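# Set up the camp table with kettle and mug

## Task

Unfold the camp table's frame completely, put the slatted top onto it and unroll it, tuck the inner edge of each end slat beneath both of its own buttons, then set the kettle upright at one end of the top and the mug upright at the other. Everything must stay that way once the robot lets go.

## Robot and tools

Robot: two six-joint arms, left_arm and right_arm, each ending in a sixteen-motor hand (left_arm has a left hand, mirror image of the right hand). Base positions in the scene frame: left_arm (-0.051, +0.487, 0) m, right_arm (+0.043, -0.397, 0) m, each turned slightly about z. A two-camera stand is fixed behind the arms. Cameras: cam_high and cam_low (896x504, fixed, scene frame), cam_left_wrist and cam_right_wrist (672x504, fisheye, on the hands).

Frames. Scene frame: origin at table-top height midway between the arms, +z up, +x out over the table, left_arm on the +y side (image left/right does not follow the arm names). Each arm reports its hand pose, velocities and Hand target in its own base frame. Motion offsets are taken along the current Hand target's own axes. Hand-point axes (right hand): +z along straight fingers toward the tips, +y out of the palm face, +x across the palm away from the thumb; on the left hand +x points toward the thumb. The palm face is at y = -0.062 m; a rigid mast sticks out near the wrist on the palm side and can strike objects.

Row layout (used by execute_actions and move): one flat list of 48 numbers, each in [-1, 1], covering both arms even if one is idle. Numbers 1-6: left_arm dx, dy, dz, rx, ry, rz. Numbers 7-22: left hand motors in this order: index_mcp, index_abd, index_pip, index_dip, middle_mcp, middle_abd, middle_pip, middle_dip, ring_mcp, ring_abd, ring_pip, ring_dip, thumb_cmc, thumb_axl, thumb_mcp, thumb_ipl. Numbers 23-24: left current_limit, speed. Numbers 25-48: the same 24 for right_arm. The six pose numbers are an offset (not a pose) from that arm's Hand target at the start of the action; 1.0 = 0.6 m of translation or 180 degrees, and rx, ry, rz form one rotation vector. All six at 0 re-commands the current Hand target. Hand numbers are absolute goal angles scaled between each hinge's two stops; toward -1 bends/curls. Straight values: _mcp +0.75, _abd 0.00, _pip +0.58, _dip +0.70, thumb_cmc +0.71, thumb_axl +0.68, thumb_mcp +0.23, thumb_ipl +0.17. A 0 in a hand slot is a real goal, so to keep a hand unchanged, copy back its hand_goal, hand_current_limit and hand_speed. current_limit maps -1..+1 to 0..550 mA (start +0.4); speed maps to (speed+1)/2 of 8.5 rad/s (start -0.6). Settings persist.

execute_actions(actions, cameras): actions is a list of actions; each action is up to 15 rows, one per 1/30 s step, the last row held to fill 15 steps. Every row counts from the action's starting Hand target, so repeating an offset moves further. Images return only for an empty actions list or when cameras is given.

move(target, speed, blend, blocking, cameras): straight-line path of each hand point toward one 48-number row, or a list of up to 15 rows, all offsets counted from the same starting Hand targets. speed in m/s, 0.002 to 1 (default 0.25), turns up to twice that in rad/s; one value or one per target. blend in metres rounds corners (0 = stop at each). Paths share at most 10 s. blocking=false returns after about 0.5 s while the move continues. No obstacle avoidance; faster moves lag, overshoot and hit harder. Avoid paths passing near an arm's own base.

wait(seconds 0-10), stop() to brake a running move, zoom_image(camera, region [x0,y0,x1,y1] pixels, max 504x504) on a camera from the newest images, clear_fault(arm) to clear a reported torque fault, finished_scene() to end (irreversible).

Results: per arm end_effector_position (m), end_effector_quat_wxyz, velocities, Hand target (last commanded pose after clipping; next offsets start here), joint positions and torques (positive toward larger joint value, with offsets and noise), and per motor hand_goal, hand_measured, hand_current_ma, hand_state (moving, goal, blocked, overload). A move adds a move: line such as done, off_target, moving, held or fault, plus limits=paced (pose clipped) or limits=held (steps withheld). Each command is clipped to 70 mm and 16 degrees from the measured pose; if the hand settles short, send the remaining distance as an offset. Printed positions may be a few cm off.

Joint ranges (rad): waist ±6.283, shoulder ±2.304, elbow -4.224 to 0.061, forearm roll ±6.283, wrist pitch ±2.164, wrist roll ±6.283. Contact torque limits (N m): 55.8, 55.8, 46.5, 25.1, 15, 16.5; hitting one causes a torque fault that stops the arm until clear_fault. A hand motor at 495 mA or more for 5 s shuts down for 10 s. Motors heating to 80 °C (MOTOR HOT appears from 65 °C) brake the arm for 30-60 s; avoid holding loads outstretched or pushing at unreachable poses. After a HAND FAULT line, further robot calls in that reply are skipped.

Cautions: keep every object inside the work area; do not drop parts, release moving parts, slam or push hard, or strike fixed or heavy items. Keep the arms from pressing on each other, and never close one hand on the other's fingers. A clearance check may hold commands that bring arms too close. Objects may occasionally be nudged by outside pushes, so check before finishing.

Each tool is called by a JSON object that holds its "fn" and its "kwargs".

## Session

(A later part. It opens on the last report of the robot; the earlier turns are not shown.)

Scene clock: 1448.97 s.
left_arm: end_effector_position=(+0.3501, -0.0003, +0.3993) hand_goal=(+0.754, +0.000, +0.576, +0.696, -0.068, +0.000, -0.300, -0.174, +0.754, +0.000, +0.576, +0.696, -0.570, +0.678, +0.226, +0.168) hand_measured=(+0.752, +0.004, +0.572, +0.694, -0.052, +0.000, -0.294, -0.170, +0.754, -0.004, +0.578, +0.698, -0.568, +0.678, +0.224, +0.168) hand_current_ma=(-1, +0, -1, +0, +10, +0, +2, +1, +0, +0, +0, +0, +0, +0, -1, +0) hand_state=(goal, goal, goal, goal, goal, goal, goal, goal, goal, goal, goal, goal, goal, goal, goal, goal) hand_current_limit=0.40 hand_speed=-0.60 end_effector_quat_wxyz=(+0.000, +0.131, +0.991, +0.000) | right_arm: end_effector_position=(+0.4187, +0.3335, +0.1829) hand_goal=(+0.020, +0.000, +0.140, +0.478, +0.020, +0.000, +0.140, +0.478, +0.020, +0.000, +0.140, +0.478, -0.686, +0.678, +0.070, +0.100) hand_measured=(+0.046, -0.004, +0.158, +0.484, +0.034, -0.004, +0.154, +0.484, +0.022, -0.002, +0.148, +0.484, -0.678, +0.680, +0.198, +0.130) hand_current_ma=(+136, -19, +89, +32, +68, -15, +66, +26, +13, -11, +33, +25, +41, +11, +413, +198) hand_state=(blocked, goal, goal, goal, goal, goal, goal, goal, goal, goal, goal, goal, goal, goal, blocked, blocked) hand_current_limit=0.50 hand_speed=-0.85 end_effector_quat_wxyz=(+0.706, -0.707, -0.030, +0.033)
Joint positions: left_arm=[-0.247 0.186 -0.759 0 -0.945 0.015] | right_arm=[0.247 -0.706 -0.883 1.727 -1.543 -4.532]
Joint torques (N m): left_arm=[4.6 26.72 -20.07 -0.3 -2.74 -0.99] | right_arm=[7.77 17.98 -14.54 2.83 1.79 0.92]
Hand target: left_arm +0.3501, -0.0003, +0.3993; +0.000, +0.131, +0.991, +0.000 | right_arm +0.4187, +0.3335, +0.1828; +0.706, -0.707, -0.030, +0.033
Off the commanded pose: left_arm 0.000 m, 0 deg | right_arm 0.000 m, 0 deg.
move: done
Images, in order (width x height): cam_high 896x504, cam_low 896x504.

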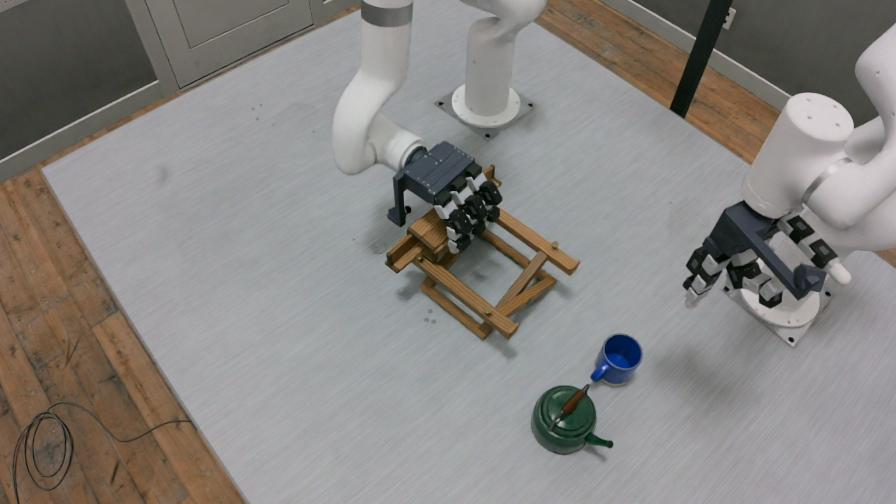

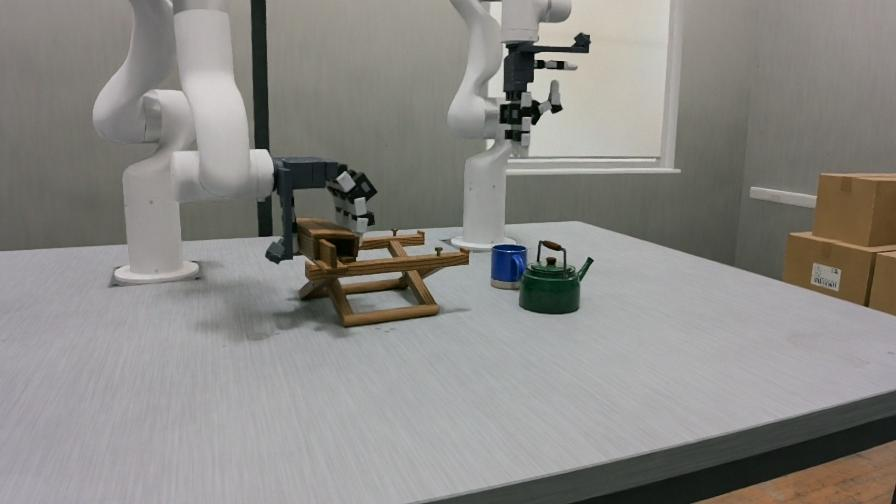

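{"fn": "move", "kwargs": {"target": [[0,0,0,0,0,0,0.754,0,0.576,0.696,-0.068,0,-0.3,-0.174,0.754,0,0.576,0.696,-0.571,0.678,0.226,0.168,0.4,-0.6,0.001,0.001,0.01,0,0,0,0.0,0,0.139,0.478,0.0,0,0.139,0.478,0.0,0,0.139,0.478,-0.686,0.678,0.07,0.1,0.5,-0.85]], "cameras": ["cam_high","cam_low"], "speed": 0.02}}

{"fn": "zoom_image", "kwargs": {"camera": "cam_low", "region": [290, 215, 360, 285]}}

{"fn": "zoom_image", "kwargs": {"camera": "cam_high", "region": [370, 210, 440, 280]}}

{"fn": "zoom_image", "kwargs": {"camera": "cam_high", "region": [450, 140, 520, 230]}}

Scene clock: 1456.43 s.
left_arm: end_effector_position=(+0.3501, -0.0003, +0.3993) hand_goal=(+0.754, +0.000, +0.576, +0.696, -0.068, +0.000, -0.300, -0.174, +0.754, +0.000, +0.576, +0.696, -0.570, +0.678, +0.226, +0.168) hand_measured=(+0.752, +0.004, +0.572, +0.694, -0.052, +0.000, -0.294, -0.170, +0.754, -0.004, +0.578, +0.698, -0.568, +0.678, +0.224, +0.168) hand_current_ma=(-1, +0, -1, +0, +10, +0, +2, +1, +0, +0, +0, +0, +0, +0, -1, +0) hand_state=(goal, goal, goal, goal, goal, goal, goal, goal, goal, goal, goal, goal, goal, goal, goal, goal) hand_current_limit=0.40 hand_speed=-0.60 end_effector_quat_wxyz=(+0.000, +0.131, +0.991, +0.000) | right_arm: end_effector_position=(+0.4187, +0.3396, +0.1822) hand_goal=(+0.000, +0.000, +0.140, +0.478, +0.000, +0.000, +0.140, +0.478, +0.000, +0.000, +0.140, +0.478, -0.686, +0.678, +0.070, +0.100) hand_measured=(+0.034, -0.004, +0.158, +0.484, +0.020, -0.002, +0.154, +0.484, +0.008, -0.002, +0.146, +0.484, -0.678, +0.680, +0.198, +0.130) hand_current_ma=(+180, -14, +88, +32, +107, -10, +66, +25, +44, -9, +33, +25, +41, +11, +413, +198) hand_state=(blocked, goal, goal, goal, blocked, goal, goal, goal, goal, goal, goal, goal, goal, goal, blocked, blocked) hand_current_limit=0.50 hand_speed=-0.85 end_effector_quat_wxyz=(+0.706, -0.707, -0.030, +0.033)
Joint positions: left_arm=[-0.247 0.186 -0.759 0 -0.945 0.015] | right_arm=[0.26 -0.71 -0.888 1.739 -1.54 -4.531]
Joint torques (N m): left_arm=[3.97 26.02 -20.31 -0.5 -2.63 -1.18] | right_arm=[6.89 18.48 -13.95 2.96 1.87 0.85]
Hand target: left_arm +0.3501, -0.0003, +0.3993; +0.000, +0.131, +0.991, +0.000 | right_arm +0.4187, +0.3396, +0.1822; +0.706, -0.707, -0.030, +0.033
Off the commanded pose: left_arm 0.000 m, 0 deg | right_arm 0.000 m, 0 deg.
move: done
Images, in order (width x height): cam_high 896x504, cam_low 896x504.

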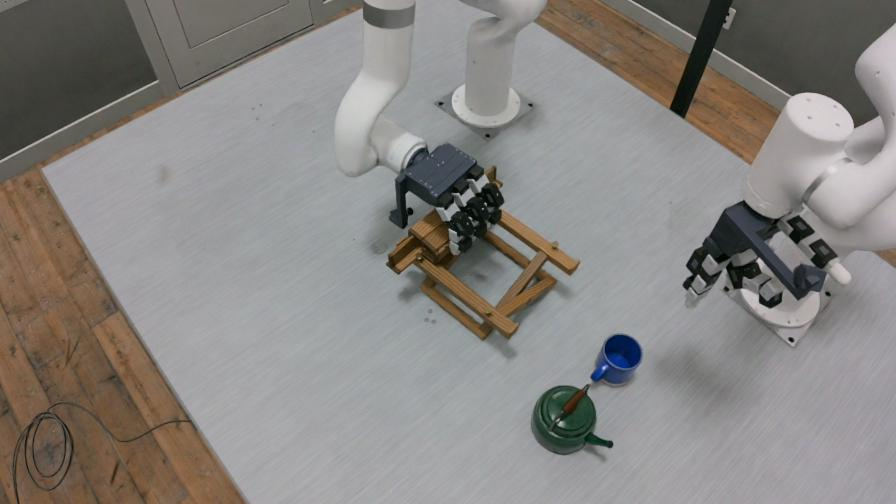

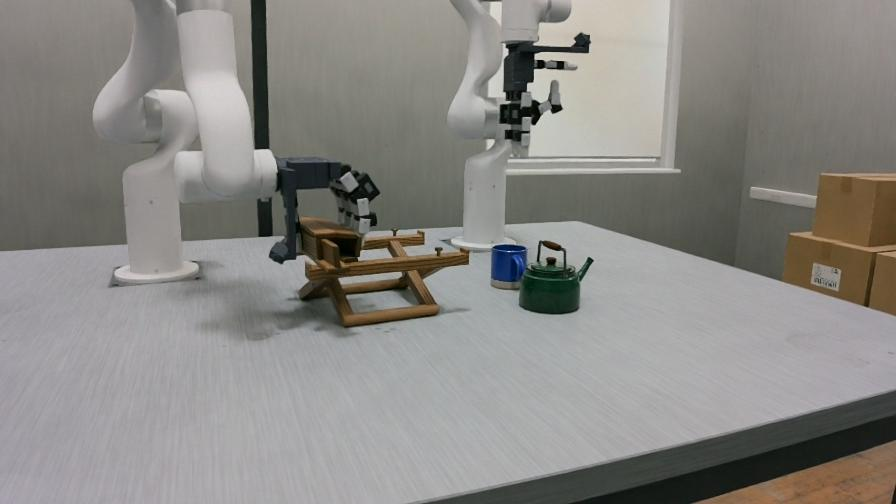

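Scaled by 7.200 from the camera's 896x504 image, which has a finer 1280x720 frame.

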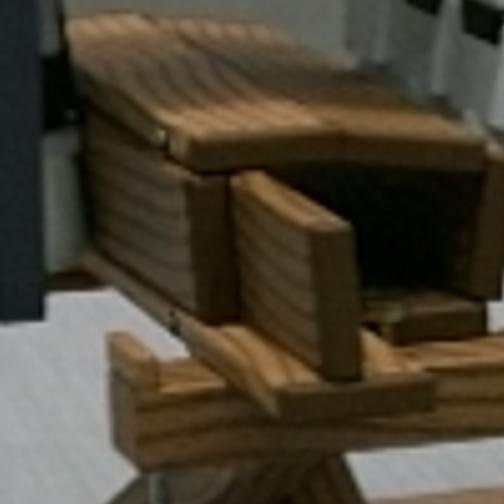

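Scaled by 7.200 from the camera's 896x504 image, which has a finer 1280x720 frame.

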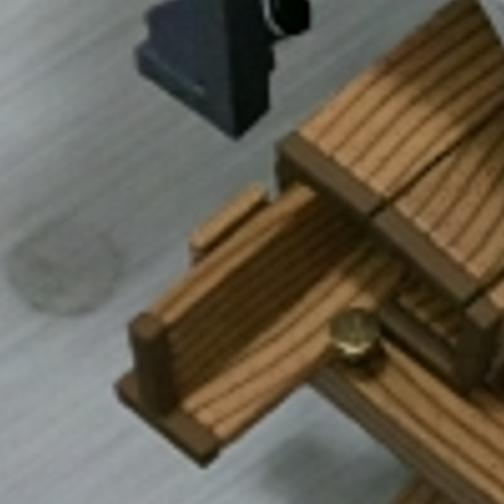

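Scaled by 5.600 from the camera's 896x504 image, which has a finer 1280x720 frame.

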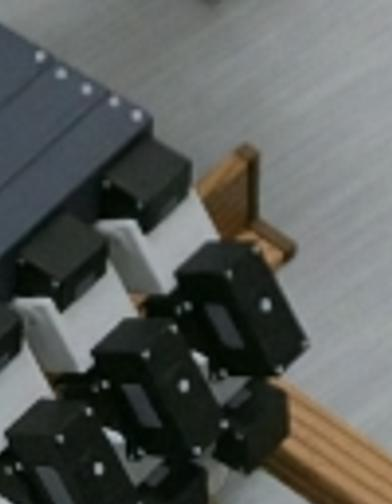

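{"fn": "execute_actions", "kwargs": {"actions": []}}

{"fn": "zoom_image", "kwargs": {"camera": "cam_high", "region": [365, 150, 505, 290]}}

{"fn": "zoom_image", "kwargs": {"camera": "cam_low", "region": [260, 180, 420, 300]}}

Scene clock: 1482.83 s.
left_arm: end_effector_position=(+0.3501, -0.0003, +0.3993) hand_goal=(+0.754, +0.000, +0.576, +0.696, -0.068, +0.000, -0.300, -0.174, +0.754, +0.000, +0.576, +0.696, -0.570, +0.678, +0.226, +0.168) hand_measured=(+0.752, +0.004, +0.572, +0.694, -0.052, +0.000, -0.294, -0.170, +0.754, -0.004, +0.578, +0.698, -0.568, +0.678, +0.224, +0.168) hand_current_ma=(-1, +0, -1, +0, +10, +0, +2, +1, +0, +0, +0, +0, +0, +0, -1, +0) hand_state=(goal, goal, goal, goal, goal, goal, goal, goal, goal, goal, goal, goal, goal, goal, goal, goal) hand_current_limit=0.40 hand_speed=-0.60 end_effector_quat_wxyz=(+0.000, +0.131, +0.991, +0.000) | right_arm: end_effector_position=(+0.4187, +0.3396, +0.1822) hand_goal=(+0.000, +0.000, +0.140, +0.478, +0.000, +0.000, +0.140, +0.478, +0.000, +0.000, +0.140, +0.478, -0.686, +0.678, +0.070, +0.100) hand_measured=(+0.034, -0.004, +0.158, +0.484, +0.020, -0.002, +0.154, +0.484, +0.008, -0.002, +0.146, +0.484, -0.678, +0.680, +0.198, +0.130) hand_current_ma=(+180, -14, +88, +32, +107, -10, +66, +25, +44, -9, +33, +25, +41, +11, +412, +198) hand_state=(blocked, goal, goal, goal, blocked, goal, goal, goal, goal, goal, goal, goal, goal, goal, blocked, blocked) hand_current_limit=0.50 hand_speed=-0.85 end_effector_quat_wxyz=(+0.706, -0.707, -0.030, +0.033)
Joint positions: left_arm=[-0.247 0.186 -0.759 0 -0.945 0.015] | right_arm=[0.26 -0.71 -0.888 1.739 -1.54 -4.531]
Joint velocities: within noise
Joint torques (N m): left_arm=[0.44 27.64 -19.61 -0.83 -2.66 -1.11] | right_arm=[5.98 18.78 -14.41 3.29 1.88 0.95]
Hand target: left_arm +0.3501, -0.0003, +0.3993; +0.000, +0.131, +0.991, +0.000 | right_arm +0.4187, +0.3396, +0.1822; +0.706, -0.707, -0.030, +0.033
Off the commanded pose: left_arm 0.000 m, 0 deg | right_arm 0.000 m, 0 deg.

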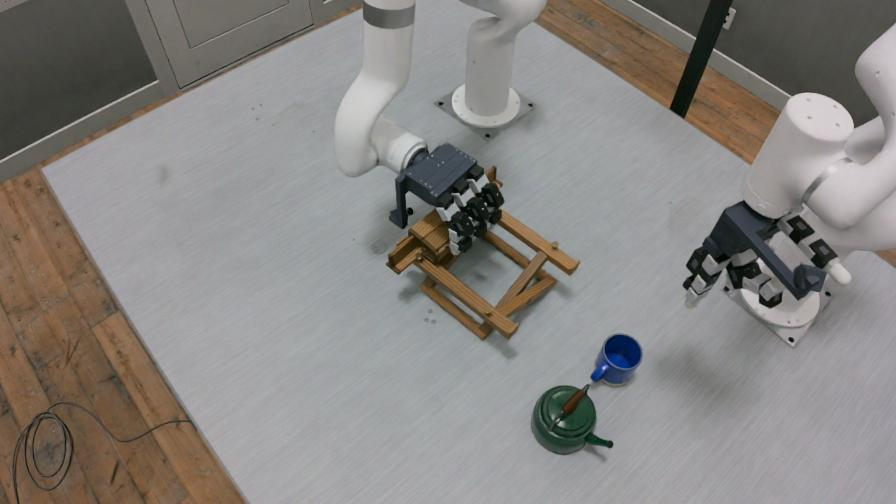

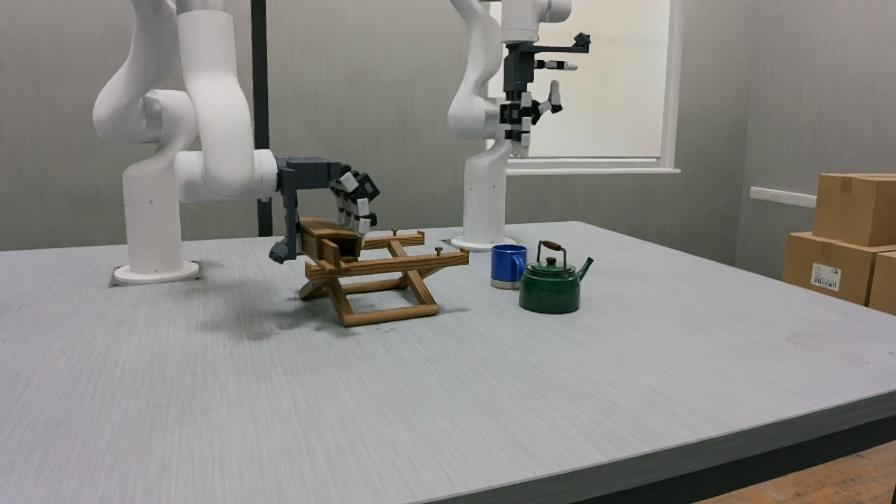

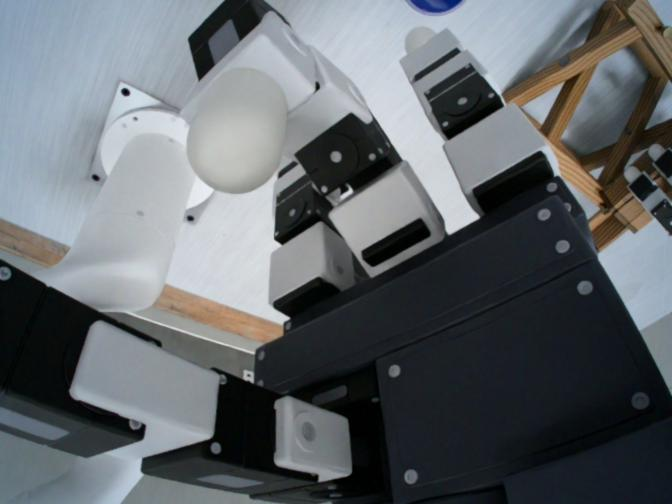

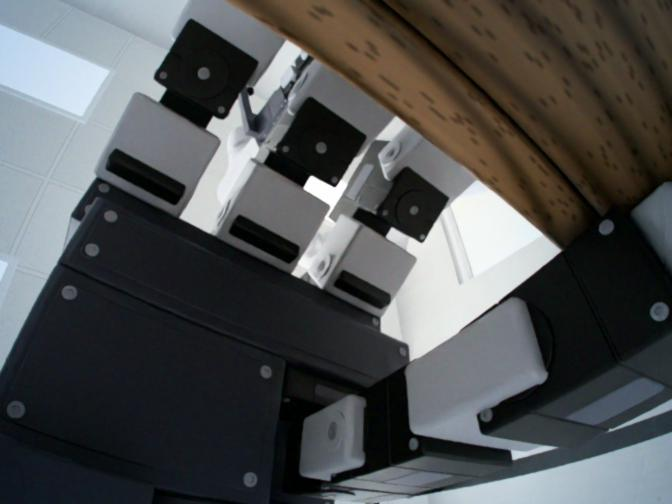

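Scaled by 3.600 from the camera's 896x504 image, which has a finer 1280x720 frame.

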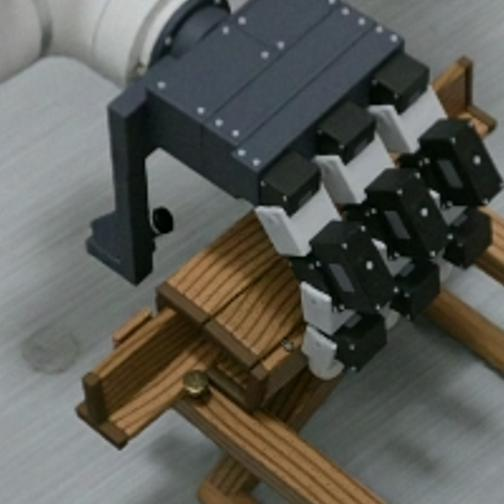

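Scaled by 3.150 from the camera's 896x504 image, which has a finer 1280x720 frame.

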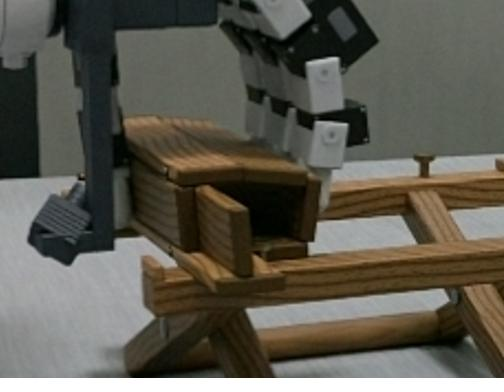

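{"fn": "zoom_image", "kwargs": {"camera": "cam_high", "region": [375, 215, 465, 285]}}

{"fn": "zoom_image", "kwargs": {"camera": "cam_low", "region": [290, 205, 390, 295]}}

Scaled by 5.600 from the camera's 896x504 image, which has a finer 1280x720 frame.

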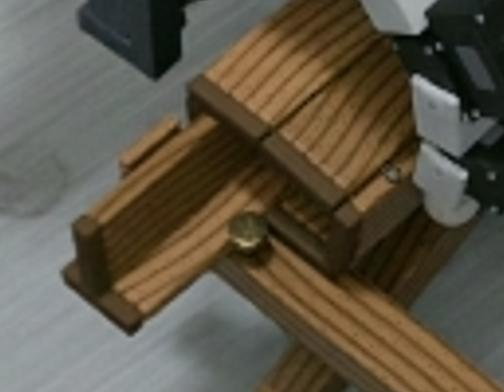

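Scaled by 5.040 from the camera's 896x504 image, which has a finer 1280x720 frame.

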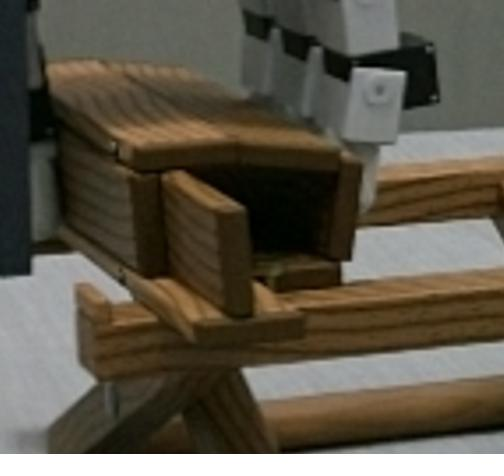

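{"fn": "zoom_image", "kwargs": {"camera": "cam_left_wrist", "region": [500, 0, 672, 250]}}

{"fn": "zoom_image", "kwargs": {"camera": "cam_high", "region": [470, 150, 520, 220]}}

Scaled by 2.016 from the camera's 672x504 image, which has a finer 960x720 frame.

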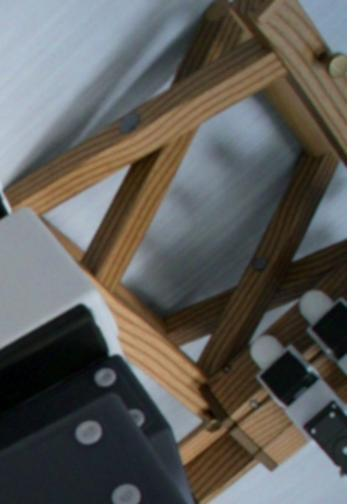

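Scaled by 7.200 from the camera's 896x504 image, which has a finer 1280x720 frame.

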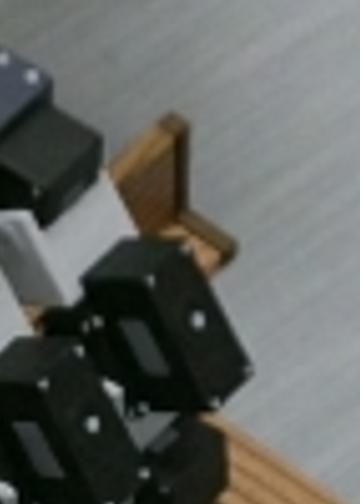

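{"fn": "move", "kwargs": {"target": [0,0,0,0,0,0,0.754,0,0.576,0.696,-0.068,0,-0.3,-0.174,0.754,0,0.576,0.696,-0.571,0.678,0.226,0.168,0.4,-0.6,0,0,0.005,0,0,0,0,0,0.139,0.478,0,0,0.139,0.478,0,0,0.139,0.478,-0.686,0.678,0.07,0.1,0.5,-0.85], "speed": 0.02, "cameras": ["cam_high", "cam_low"]}}

{"fn": "zoom_image", "kwargs": {"camera": "cam_high", "region": [375, 215, 465, 285]}}

{"fn": "zoom_image", "kwargs": {"camera": "cam_high", "region": [470, 150, 580, 260]}}

Scene clock: 1510.40 s.
left_arm: end_effector_position=(+0.3501, -0.0003, +0.3993) hand_goal=(+0.754, +0.000, +0.576, +0.696, -0.068, +0.000, -0.300, -0.174, +0.754, +0.000, +0.576, +0.696, -0.570, +0.678, +0.226, +0.168) hand_measured=(+0.752, +0.004, +0.572, +0.694, -0.052, +0.000, -0.294, -0.170, +0.754, -0.004, +0.578, +0.698, -0.568, +0.678, +0.224, +0.168) hand_current_ma=(-1, +0, -1, +0, +10, +0, +2, +1, +0, +0, +0, +0, +0, +0, -1, +0) hand_state=(goal, goal, goal, goal, goal, goal, goal, goal, goal, goal, goal, goal, goal, goal, goal, goal) hand_current_limit=0.40 hand_speed=-0.60 end_effector_quat_wxyz=(+0.000, +0.131, +0.991, +0.000) | right_arm: end_effector_position=(+0.4185, +0.3426, +0.1822) hand_goal=(+0.000, +0.000, +0.140, +0.478, +0.000, +0.000, +0.140, +0.478, +0.000, +0.000, +0.140, +0.478, -0.686, +0.678, +0.070, +0.100) hand_measured=(+0.034, -0.004, +0.158, +0.484, +0.020, -0.002, +0.154, +0.484, +0.008, -0.002, +0.146, +0.484, -0.678, +0.680, +0.198, +0.130) hand_current_ma=(+177, -14, +88, +32, +105, -10, +66, +25, +42, -9, +33, +25, +41, +11, +413, +198) hand_state=(blocked, goal, goal, goal, blocked, goal, goal, goal, goal, goal, goal, goal, goal, goal, blocked, blocked) hand_current_limit=0.50 hand_speed=-0.85 end_effector_quat_wxyz=(+0.706, -0.707, -0.030, +0.033)
Joint positions: left_arm=[-0.247 0.186 -0.759 0 -0.945 0.015] | right_arm=[0.266 -0.71 -0.89 1.745 -1.539 -4.53]
Joint torques (N m): left_arm=[2.07 26.42 -19.5 -0.9 -2.68 -1.16] | right_arm=[6.26 18.59 -14.01 2.95 1.96 0.91]
Hand target: left_arm +0.3501, -0.0003, +0.3993; +0.000, +0.131, +0.991, +0.000 | right_arm +0.4185, +0.3426, +0.1822; +0.706, -0.707, -0.030, +0.033
Off the commanded pose: left_arm 0.000 m, 0 deg | right_arm 0.000 m, 0 deg.
move: done
Images, in order (width x height): cam_high 896x504, cam_low 896x504.

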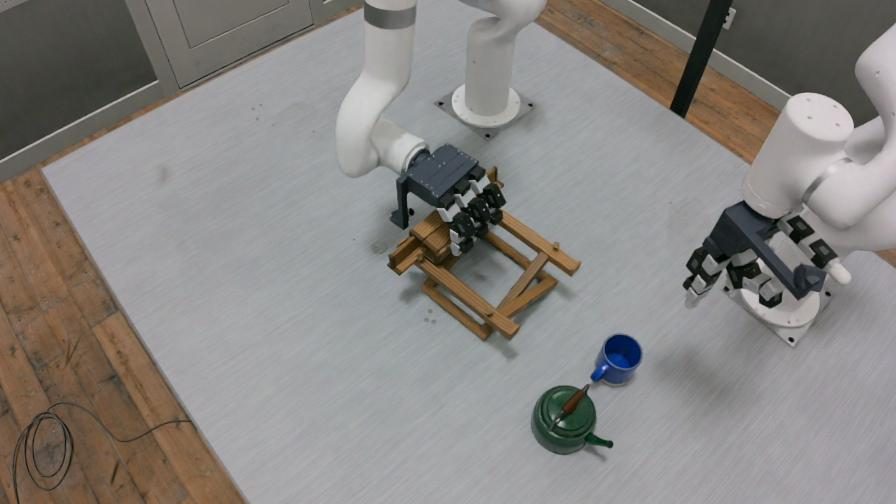

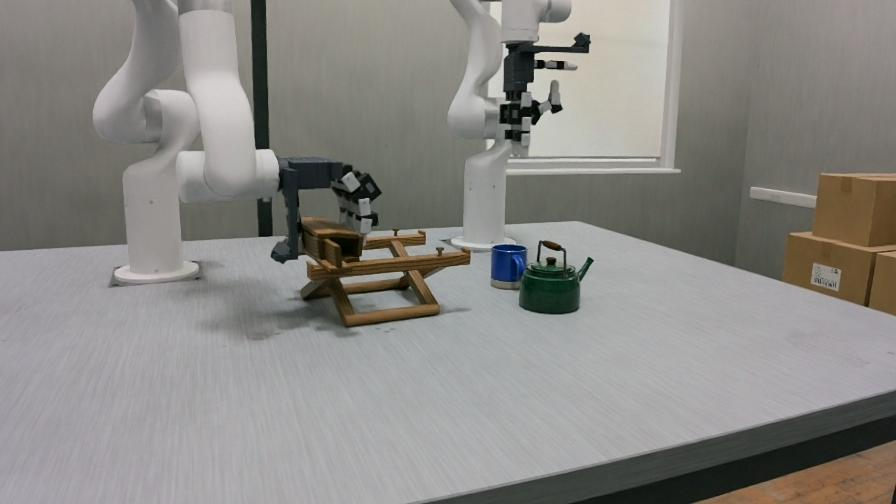

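Scaled by 5.600 from the camera's 896x504 image, which has a finer 1280x720 frame.

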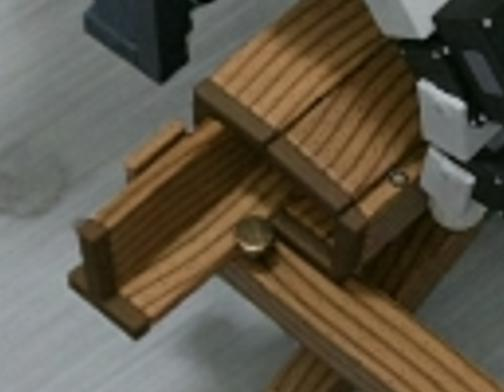

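Scaled by 4.582 from the camera's 896x504 image, which has a finer 1280x720 frame.

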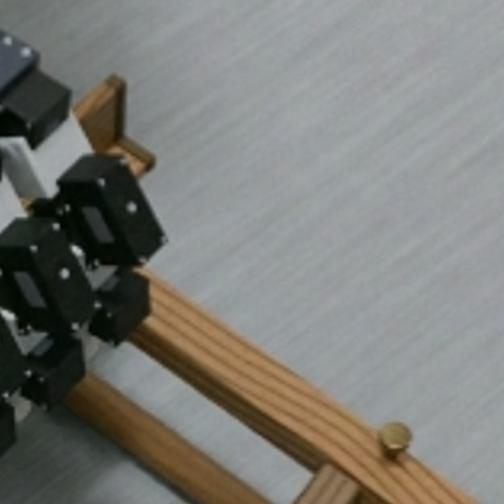

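{"fn": "move", "kwargs": {"target": [[0,0,0,0,0,0,0.754,0,0.576,0.696,-0.068,0,-0.3,-0.174,0.754,0,0.576,0.696,-0.571,0.678,0.226,0.168,0.4,-0.6,0.00103,0.0062,0.0255,-0.0833,0,0.0034,0,0,0.139,0.478,0,0,0.139,0.478,0,0,0.139,0.478,-0.686,0.678,0.07,0.1,0.5,-0.85],[0,0,0,0,0,0,0.754,0,0.576,0.696,-0.068,0,-0.3,-0.174,0.754,0,0.576,0.696,-0.571,0.678,0.226,0.168,0.4,-0.6,0.00195,0.0188,0.0485,-0.1665,0,0.0067,0,0,0.139,0.478,0,0,0.139,0.478,0,0,0.139,0.478,-0.686,0.678,0.07,0.1,0.5,-0.85]], "speed": 0.05, "blend": 0.005, "cameras": ["cam_high", "cam_low"]}}

{"fn": "zoom_image", "kwargs": {"camera": "cam_high", "region": [365, 150, 505, 290]}}

{"fn": "zoom_image", "kwargs": {"camera": "cam_low", "region": [290, 205, 390, 295]}}

Scene clock: 1626.33 s.
left_arm: end_effector_position=(+0.3501, -0.0003, +0.3993) hand_goal=(+0.754, +0.000, +0.576, +0.696, -0.068, +0.000, -0.300, -0.174, +0.754, +0.000, +0.576, +0.696, -0.570, +0.678, +0.226, +0.168) hand_measured=(+0.752, +0.004, +0.572, +0.694, -0.052, +0.000, -0.294, -0.170, +0.754, -0.004, +0.578, +0.698, -0.568, +0.678, +0.224, +0.168) hand_current_ma=(-1, +0, -1, +0, +10, +0, +2, +1, +0, +0, +0, +0, +0, +0, -1, +0) hand_state=(goal, goal, goal, goal, goal, goal, goal, goal, goal, goal, goal, goal, goal, goal, goal, goal) hand_current_limit=0.40 hand_speed=-0.60 end_effector_quat_wxyz=(+0.000, +0.131, +0.991, +0.000) | right_arm: end_effector_position=(+0.4170, +0.3716, +0.1709) hand_goal=(+0.000, +0.000, +0.140, +0.478, +0.000, +0.000, +0.140, +0.478, +0.000, +0.000, +0.140, +0.478, -0.686, +0.678, +0.070, +0.100) hand_measured=(+0.034, -0.002, +0.158, +0.484, +0.018, +0.000, +0.154, +0.484, +0.004, -0.002, +0.146, +0.482, -0.676, +0.680, +0.190, +0.130) hand_current_ma=(+175, -6, +88, +32, +95, -3, +66, +25, +24, -4, +31, +19, +48, +11, +413, +198) hand_state=(blocked, goal, goal, goal, goal, goal, goal, goal, goal, goal, goal, goal, goal, goal, blocked, blocked) hand_current_limit=0.50 hand_speed=-0.85 end_effector_quat_wxyz=(-0.499, +0.865, +0.030, -0.032)
Joint positions: left_arm=[-0.247 0.186 -0.759 0 -0.945 0.015] | right_arm=[0.46 -0.57 -0.956 1.689 -0.954 -4.237]
Joint torques (N m): left_arm=[4.49 26.47 -19.31 -0.65 -2.68 -1.14] | right_arm=[6.59 34.38 -17.72 -1.53 1.5 1.01]
Hand target: left_arm +0.3501, -0.0003, +0.3993; +0.000, +0.131, +0.991, +0.000 | right_arm +0.4170, +0.3716, +0.1709; -0.499, +0.865, +0.030, -0.032
Off the commanded pose: left_arm 0.000 m, 0 deg | right_arm 0.000 m, 0 deg.
move: done
Images, in order (width x height): cam_high 896x504, cam_low 896x504.

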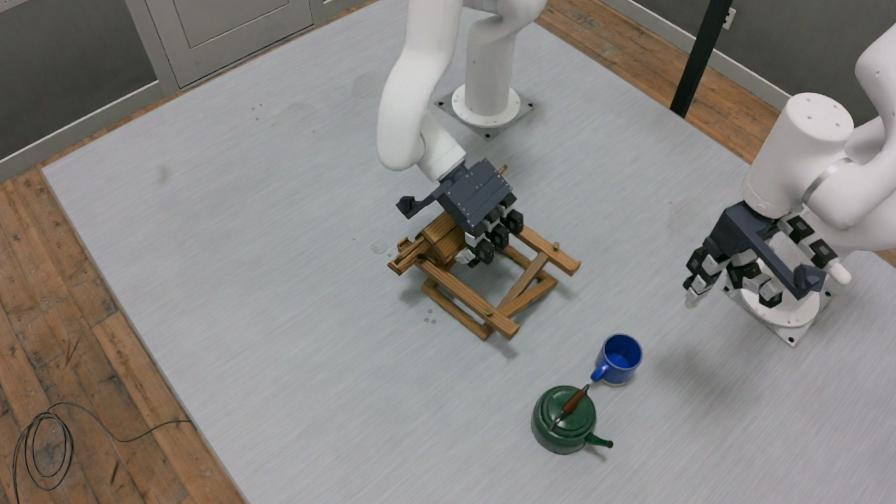

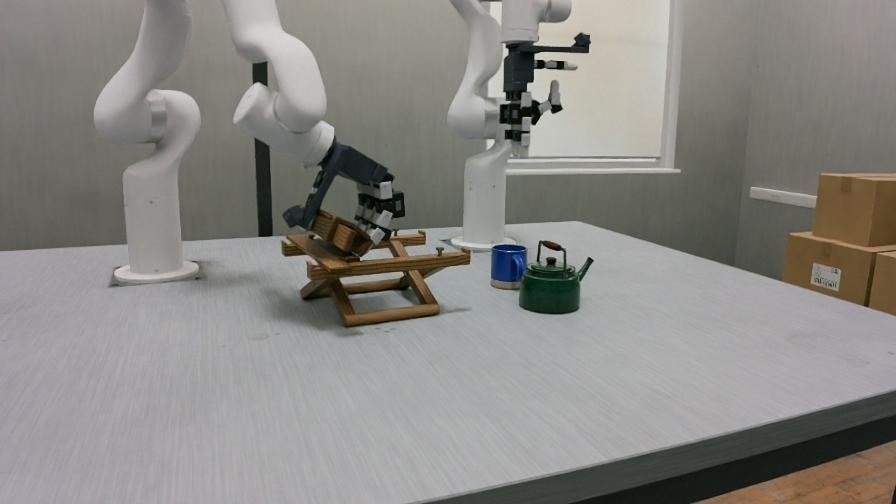

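Scaled by 3.600 from the camera's 896x504 image, which has a finer 1280x720 frame.

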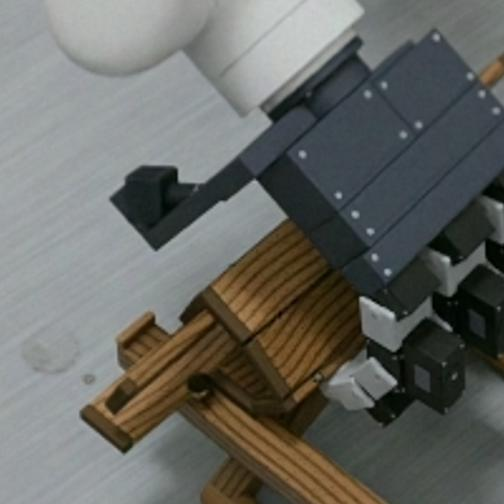

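Scaled by 5.040 from the camera's 896x504 image, which has a finer 1280x720 frame.

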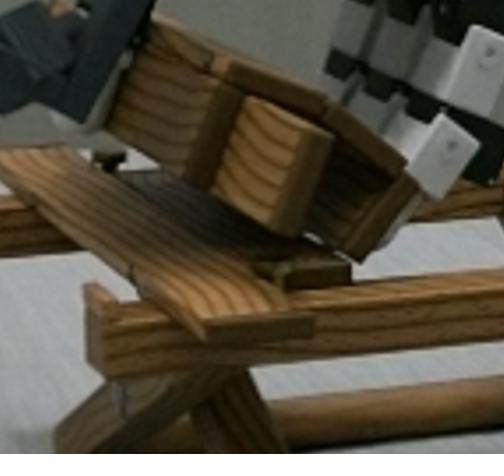

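{"fn": "move", "kwargs": {"target": [[0,0,0,0,0,0,0.754,0,0.576,0.696,-0.068,0,-0.3,-0.174,0.754,0,0.576,0.696,-0.571,0.678,0.226,0.168,0.4,-0.6,0.0008,0.0062,0.0255,-0.0833,0,0.0034,0,0,0.139,0.478,0,0,0.139,0.478,0,0,0.139,0.478,-0.686,0.678,0.07,0.1,0.5,-0.85],[0,0,0,0,0,0,0.754,0,0.576,0.696,-0.068,0,-0.3,-0.174,0.754,0,0.576,0.696,-0.571,0.678,0.226,0.168,0.4,-0.6,0.0013,0.0187,0.0485,-0.1665,0,0.0067,0,0,0.139,0.478,0,0,0.139,0.478,0,0,0.139,0.478,-0.686,0.678,0.07,0.1,0.5,-0.85]], "speed": 0.05, "blend": 0.005, "cameras": ["cam_high"]}}

{"fn": "zoom_image", "kwargs": {"camera": "cam_high", "region": [365, 150, 505, 290]}}

Scene clock: 1642.90 s.
left_arm: end_effector_position=(+0.3501, -0.0003, +0.3993) hand_goal=(+0.754, +0.000, +0.576, +0.696, -0.068, +0.000, -0.300, -0.174, +0.754, +0.000, +0.576, +0.696, -0.570, +0.678, +0.226, +0.168) hand_measured=(+0.752, +0.004, +0.572, +0.694, -0.052, +0.000, -0.294, -0.170, +0.754, -0.004, +0.578, +0.698, -0.568, +0.678, +0.224, +0.168) hand_current_ma=(-1, +0, -1, +0, +10, +0, +2, +1, +0, +0, +0, +0, +0, +0, -1, +0) hand_state=(goal, goal, goal, goal, goal, goal, goal, goal, goal, goal, goal, goal, goal, goal, goal, goal) hand_current_limit=0.40 hand_speed=-0.60 end_effector_quat_wxyz=(+0.000, +0.131, +0.991, +0.000) | right_arm: end_effector_position=(+0.4155, +0.3912, +0.1467) hand_goal=(+0.000, +0.000, +0.140, +0.478, +0.000, +0.000, +0.140, +0.478, +0.000, +0.000, +0.140, +0.478, -0.686, +0.678, +0.070, +0.100) hand_measured=(+0.034, -0.002, +0.158, +0.484, +0.020, +0.000, +0.156, +0.482, +0.010, -0.002, +0.146, +0.482, -0.682, +0.676, +0.076, +0.104) hand_current_ma=(+171, -6, +91, +30, +104, -3, +72, +22, +55, -4, +28, +17, +18, -9, +35, +25) hand_state=(blocked, goal, goal, goal, blocked, goal, goal, goal, goal, goal, goal, goal, goal, goal, goal, goal) hand_current_limit=0.50 hand_speed=-0.85 end_effector_quat_wxyz=(-0.258, +0.965, +0.028, -0.028)
Joint positions: left_arm=[-0.247 0.186 -0.759 0 -0.945 0.015] | right_arm=[0.671 -0.645 -1.159 1.129 -0.498 -3.541]
Joint torques (N m): left_arm=[2.97 24.83 -19.29 -1.15 -2.62 -1.13] | right_arm=[5.85 23.31 -19.08 -1.73 3.02 1.1]
Hand target: left_arm +0.3501, -0.0003, +0.3993; +0.000, +0.131, +0.991, +0.000 | right_arm +0.4155, +0.3912, +0.1467; -0.258, +0.965, +0.028, -0.028
Off the commanded pose: left_arm 0.000 m, 0 deg | right_arm 0.000 m, 0 deg.
move: done
Images, in order (width x height): cam_high 896x504.

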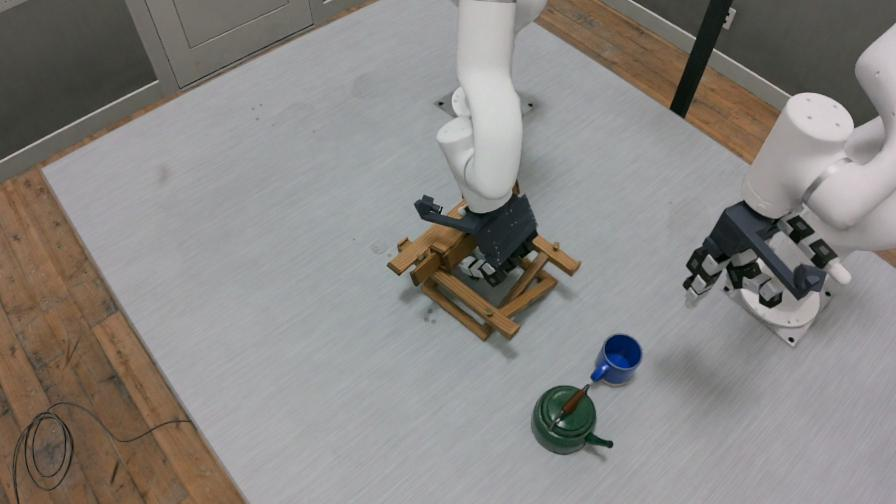

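Scaled by 3.600 from the camera's 896x504 image, which has a finer 1280x720 frame.

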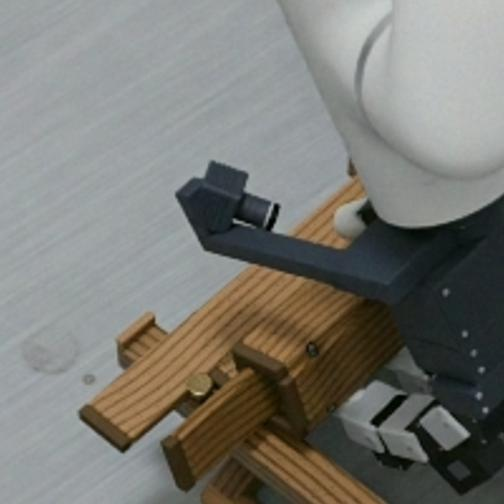

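{"fn": "wait", "kwargs": {"seconds": 0.1, "cameras": ["cam_low", "cam_high", "cam_left_wrist", "cam_right_wrist"]}}

{"fn": "zoom_image", "kwargs": {"camera": "cam_low", "region": [280, 185, 400, 295]}}

{"fn": "zoom_image", "kwargs": {"camera": "cam_high", "region": [385, 215, 475, 295]}}

Scene clock: 1646.03 s.
left_arm: end_effector_position=(+0.3501, -0.0003, +0.3993) hand_goal=(+0.754, +0.000, +0.576, +0.696, -0.068, +0.000, -0.300, -0.174, +0.754, +0.000, +0.576, +0.696, -0.570, +0.678, +0.226, +0.168) hand_measured=(+0.752, +0.004, +0.572, +0.694, -0.052, +0.000, -0.294, -0.170, +0.754, -0.004, +0.578, +0.698, -0.568, +0.678, +0.224, +0.168) hand_current_ma=(-1, +0, -1, +0, +10, +0, +2, +1, +0, +0, +0, +0, +0, +0, -1, +0) hand_state=(goal, goal, goal, goal, goal, goal, goal, goal, goal, goal, goal, goal, goal, goal, goal, goal) hand_current_limit=0.40 hand_speed=-0.60 end_effector_quat_wxyz=(+0.000, +0.131, +0.991, +0.000) | right_arm: end_effector_position=(+0.4155, +0.3912, +0.1467) hand_goal=(+0.000, +0.000, +0.140, +0.478, +0.000, +0.000, +0.140, +0.478, +0.000, +0.000, +0.140, +0.478, -0.686, +0.678, +0.070, +0.100) hand_measured=(+0.034, -0.002, +0.158, +0.484, +0.020, +0.000, +0.156, +0.482, +0.010, -0.002, +0.146, +0.482, -0.682, +0.676, +0.076, +0.104) hand_current_ma=(+171, -6, +91, +30, +104, -3, +72, +22, +55, -4, +28, +17, +18, -9, +35, +25) hand_state=(blocked, goal, goal, goal, blocked, goal, goal, goal, goal, goal, goal, goal, goal, goal, goal, goal) hand_current_limit=0.50 hand_speed=-0.85 end_effector_quat_wxyz=(-0.258, +0.965, +0.028, -0.028)
Joint positions: left_arm=[-0.247 0.186 -0.759 0 -0.945 0.015] | right_arm=[0.671 -0.645 -1.159 1.129 -0.498 -3.541]
Joint torques (N m): left_arm=[0.59 25.06 -19.48 0.09 -2.62 -1.19] | right_arm=[6.34 24.89 -18.81 -1.69 2.6 1.08]
Hand target: left_arm +0.3501, -0.0003, +0.3993; +0.000, +0.131, +0.991, +0.000 | right_arm +0.4155, +0.3912, +0.1467; -0.258, +0.965, +0.028, -0.028
Off the commanded pose: left_arm 0.000 m, 0 deg | right_arm 0.000 m, 0 deg.
wait: 0.10 s; at rest from the start

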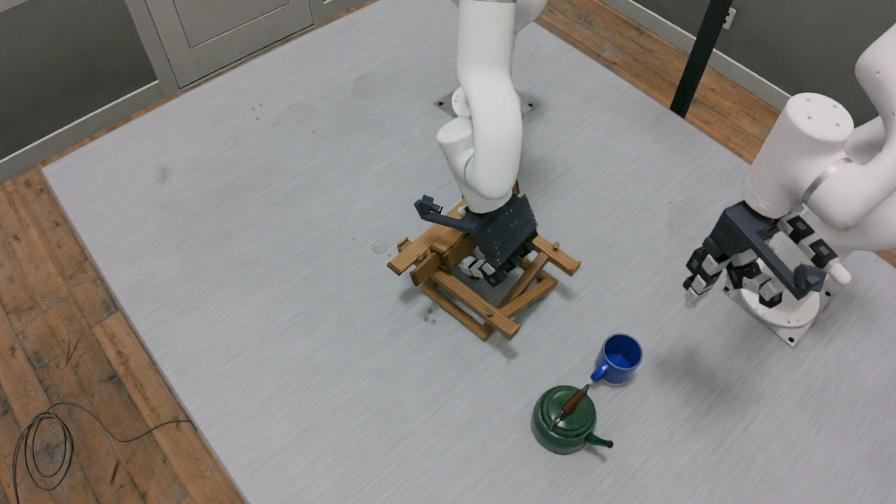

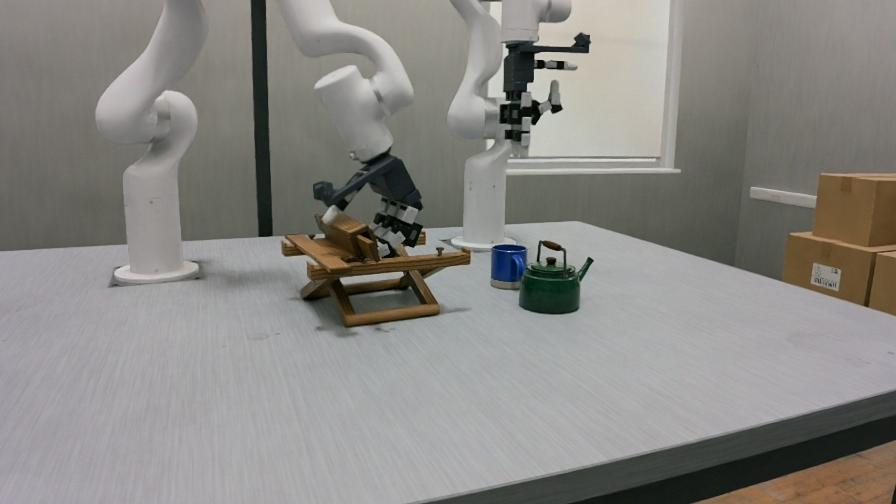

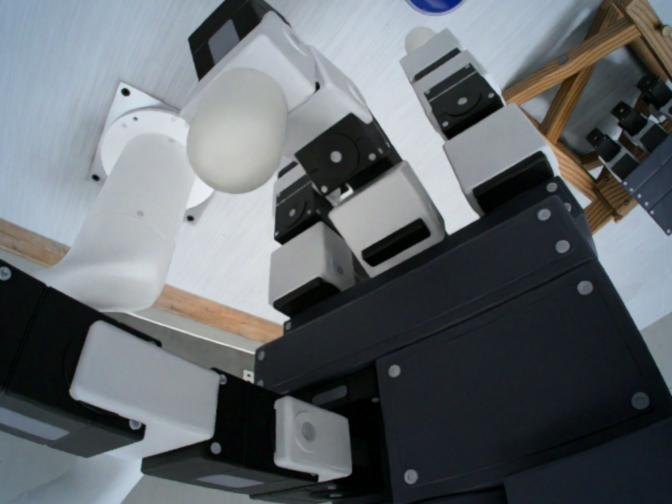

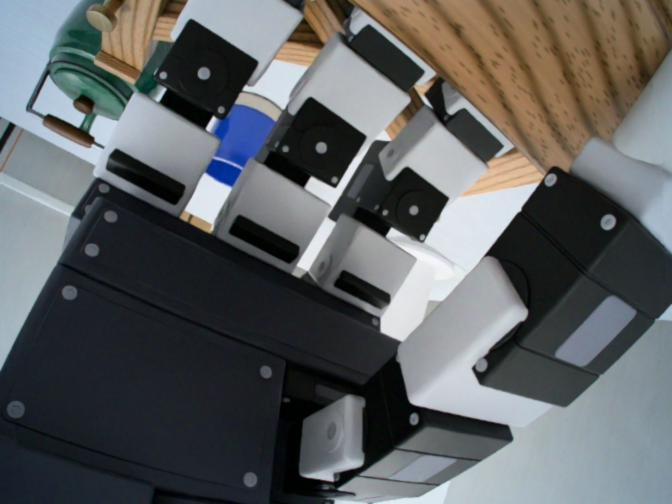

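Scaled by 4.200 from the camera's 896x504 image, which has a finer 1280x720 frame.

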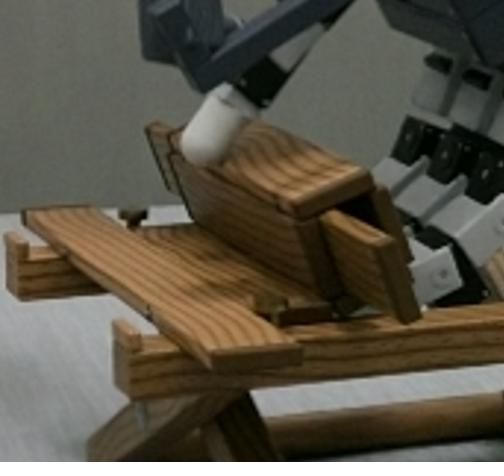

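Scaled by 5.600 from the camera's 896x504 image, which has a finer 1280x720 frame.

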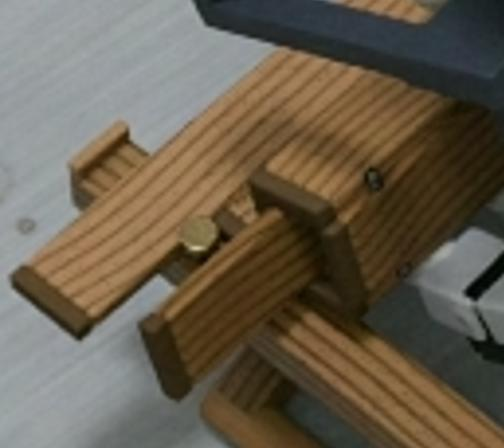

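{"fn": "move", "kwargs": {"target": [0,0,0,0,0,0,0.754,0,0.576,0.696,-0.068,0,-0.3,-0.174,0.754,0,0.576,0.696,-0.571,0.678,0.226,0.168,0.4,-0.6,0,0,0,0,0,0,0.35,0,0.139,0.478,0.35,0,0.139,0.478,0.35,0,0.139,0.478,-0.686,0.678,0.2,0.17,0.4,-0.9], "speed": 0.05, "cameras": ["cam_high"]}}

{"fn": "zoom_image", "kwargs": {"camera": "cam_high", "region": [385, 185, 525, 295]}}

Scene clock: 1687.00 s.
left_arm: end_effector_position=(+0.3501, -0.0003, +0.3993) hand_goal=(+0.754, +0.000, +0.576, +0.696, -0.068, +0.000, -0.300, -0.174, +0.754, +0.000, +0.576, +0.696, -0.570, +0.678, +0.226, +0.168) hand_measured=(+0.752, +0.004, +0.572, +0.694, -0.052, +0.000, -0.294, -0.170, +0.754, -0.004, +0.578, +0.698, -0.568, +0.678, +0.224, +0.168) hand_current_ma=(-1, +0, -1, +0, +10, +0, +2, +1, +0, +0, +0, +0, +0, +0, -1, +0) hand_state=(goal, goal, goal, goal, goal, goal, goal, goal, goal, goal, goal, goal, goal, goal, goal, goal) hand_current_limit=0.40 hand_speed=-0.60 end_effector_quat_wxyz=(+0.000, +0.131, +0.991, +0.000) | right_arm: end_effector_position=(+0.4155, +0.3912, +0.1467) hand_goal=(+0.350, +0.000, +0.140, +0.478, +0.350, +0.000, +0.140, +0.478, +0.350, +0.000, +0.140, +0.478, -0.686, +0.678, +0.200, +0.170) hand_measured=(+0.348, -0.002, +0.144, +0.482, +0.348, +0.000, +0.146, +0.482, +0.348, -0.002, +0.144, +0.482, -0.684, +0.676, +0.190, +0.166) hand_current_ma=(-13, -6, +23, +15, -12, -3, +26, +15, -13, -4, +21, +16, +13, -9, -61, -23) hand_state=(goal, goal, goal, goal, goal, goal, goal, goal, goal, goal, goal, goal, goal, goal, goal, goal) hand_current_limit=0.40 hand_speed=-0.90 end_effector_quat_wxyz=(-0.258, +0.965, +0.028, -0.028)
Joint positions: left_arm=[-0.247 0.186 -0.759 0 -0.945 0.015] | right_arm=[0.671 -0.645 -1.159 1.129 -0.498 -3.541]
Joint torques (N m): left_arm=[2.31 24.75 -19.89 -0.67 -2.62 -1] | right_arm=[5.78 22.55 -16.08 -1.71 2.1 0.96]
Hand target: left_arm +0.3501, -0.0003, +0.3993; +0.000, +0.131, +0.991, +0.000 | right_arm +0.4155, +0.3912, +0.1467; -0.258, +0.965, +0.028, -0.028
Off the commanded pose: left_arm 0.000 m, 0 deg | right_arm 0.000 m, 0 deg.
move: done
Images, in order (width x height): cam_high 896x504.

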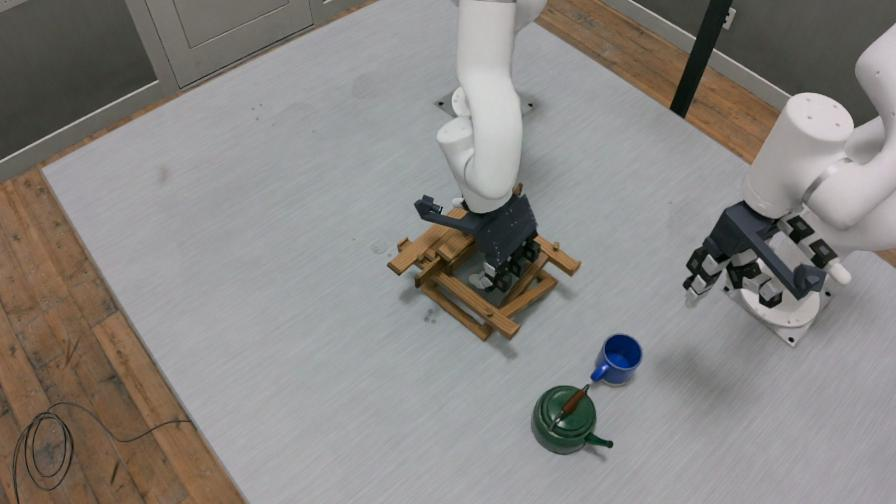

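Scaled by 3.600 from the camera's 896x504 image, which has a finer 1280x720 frame.

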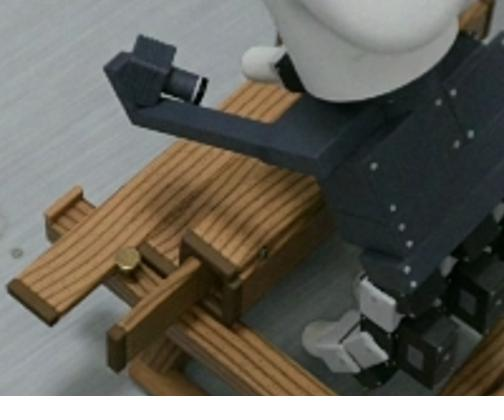

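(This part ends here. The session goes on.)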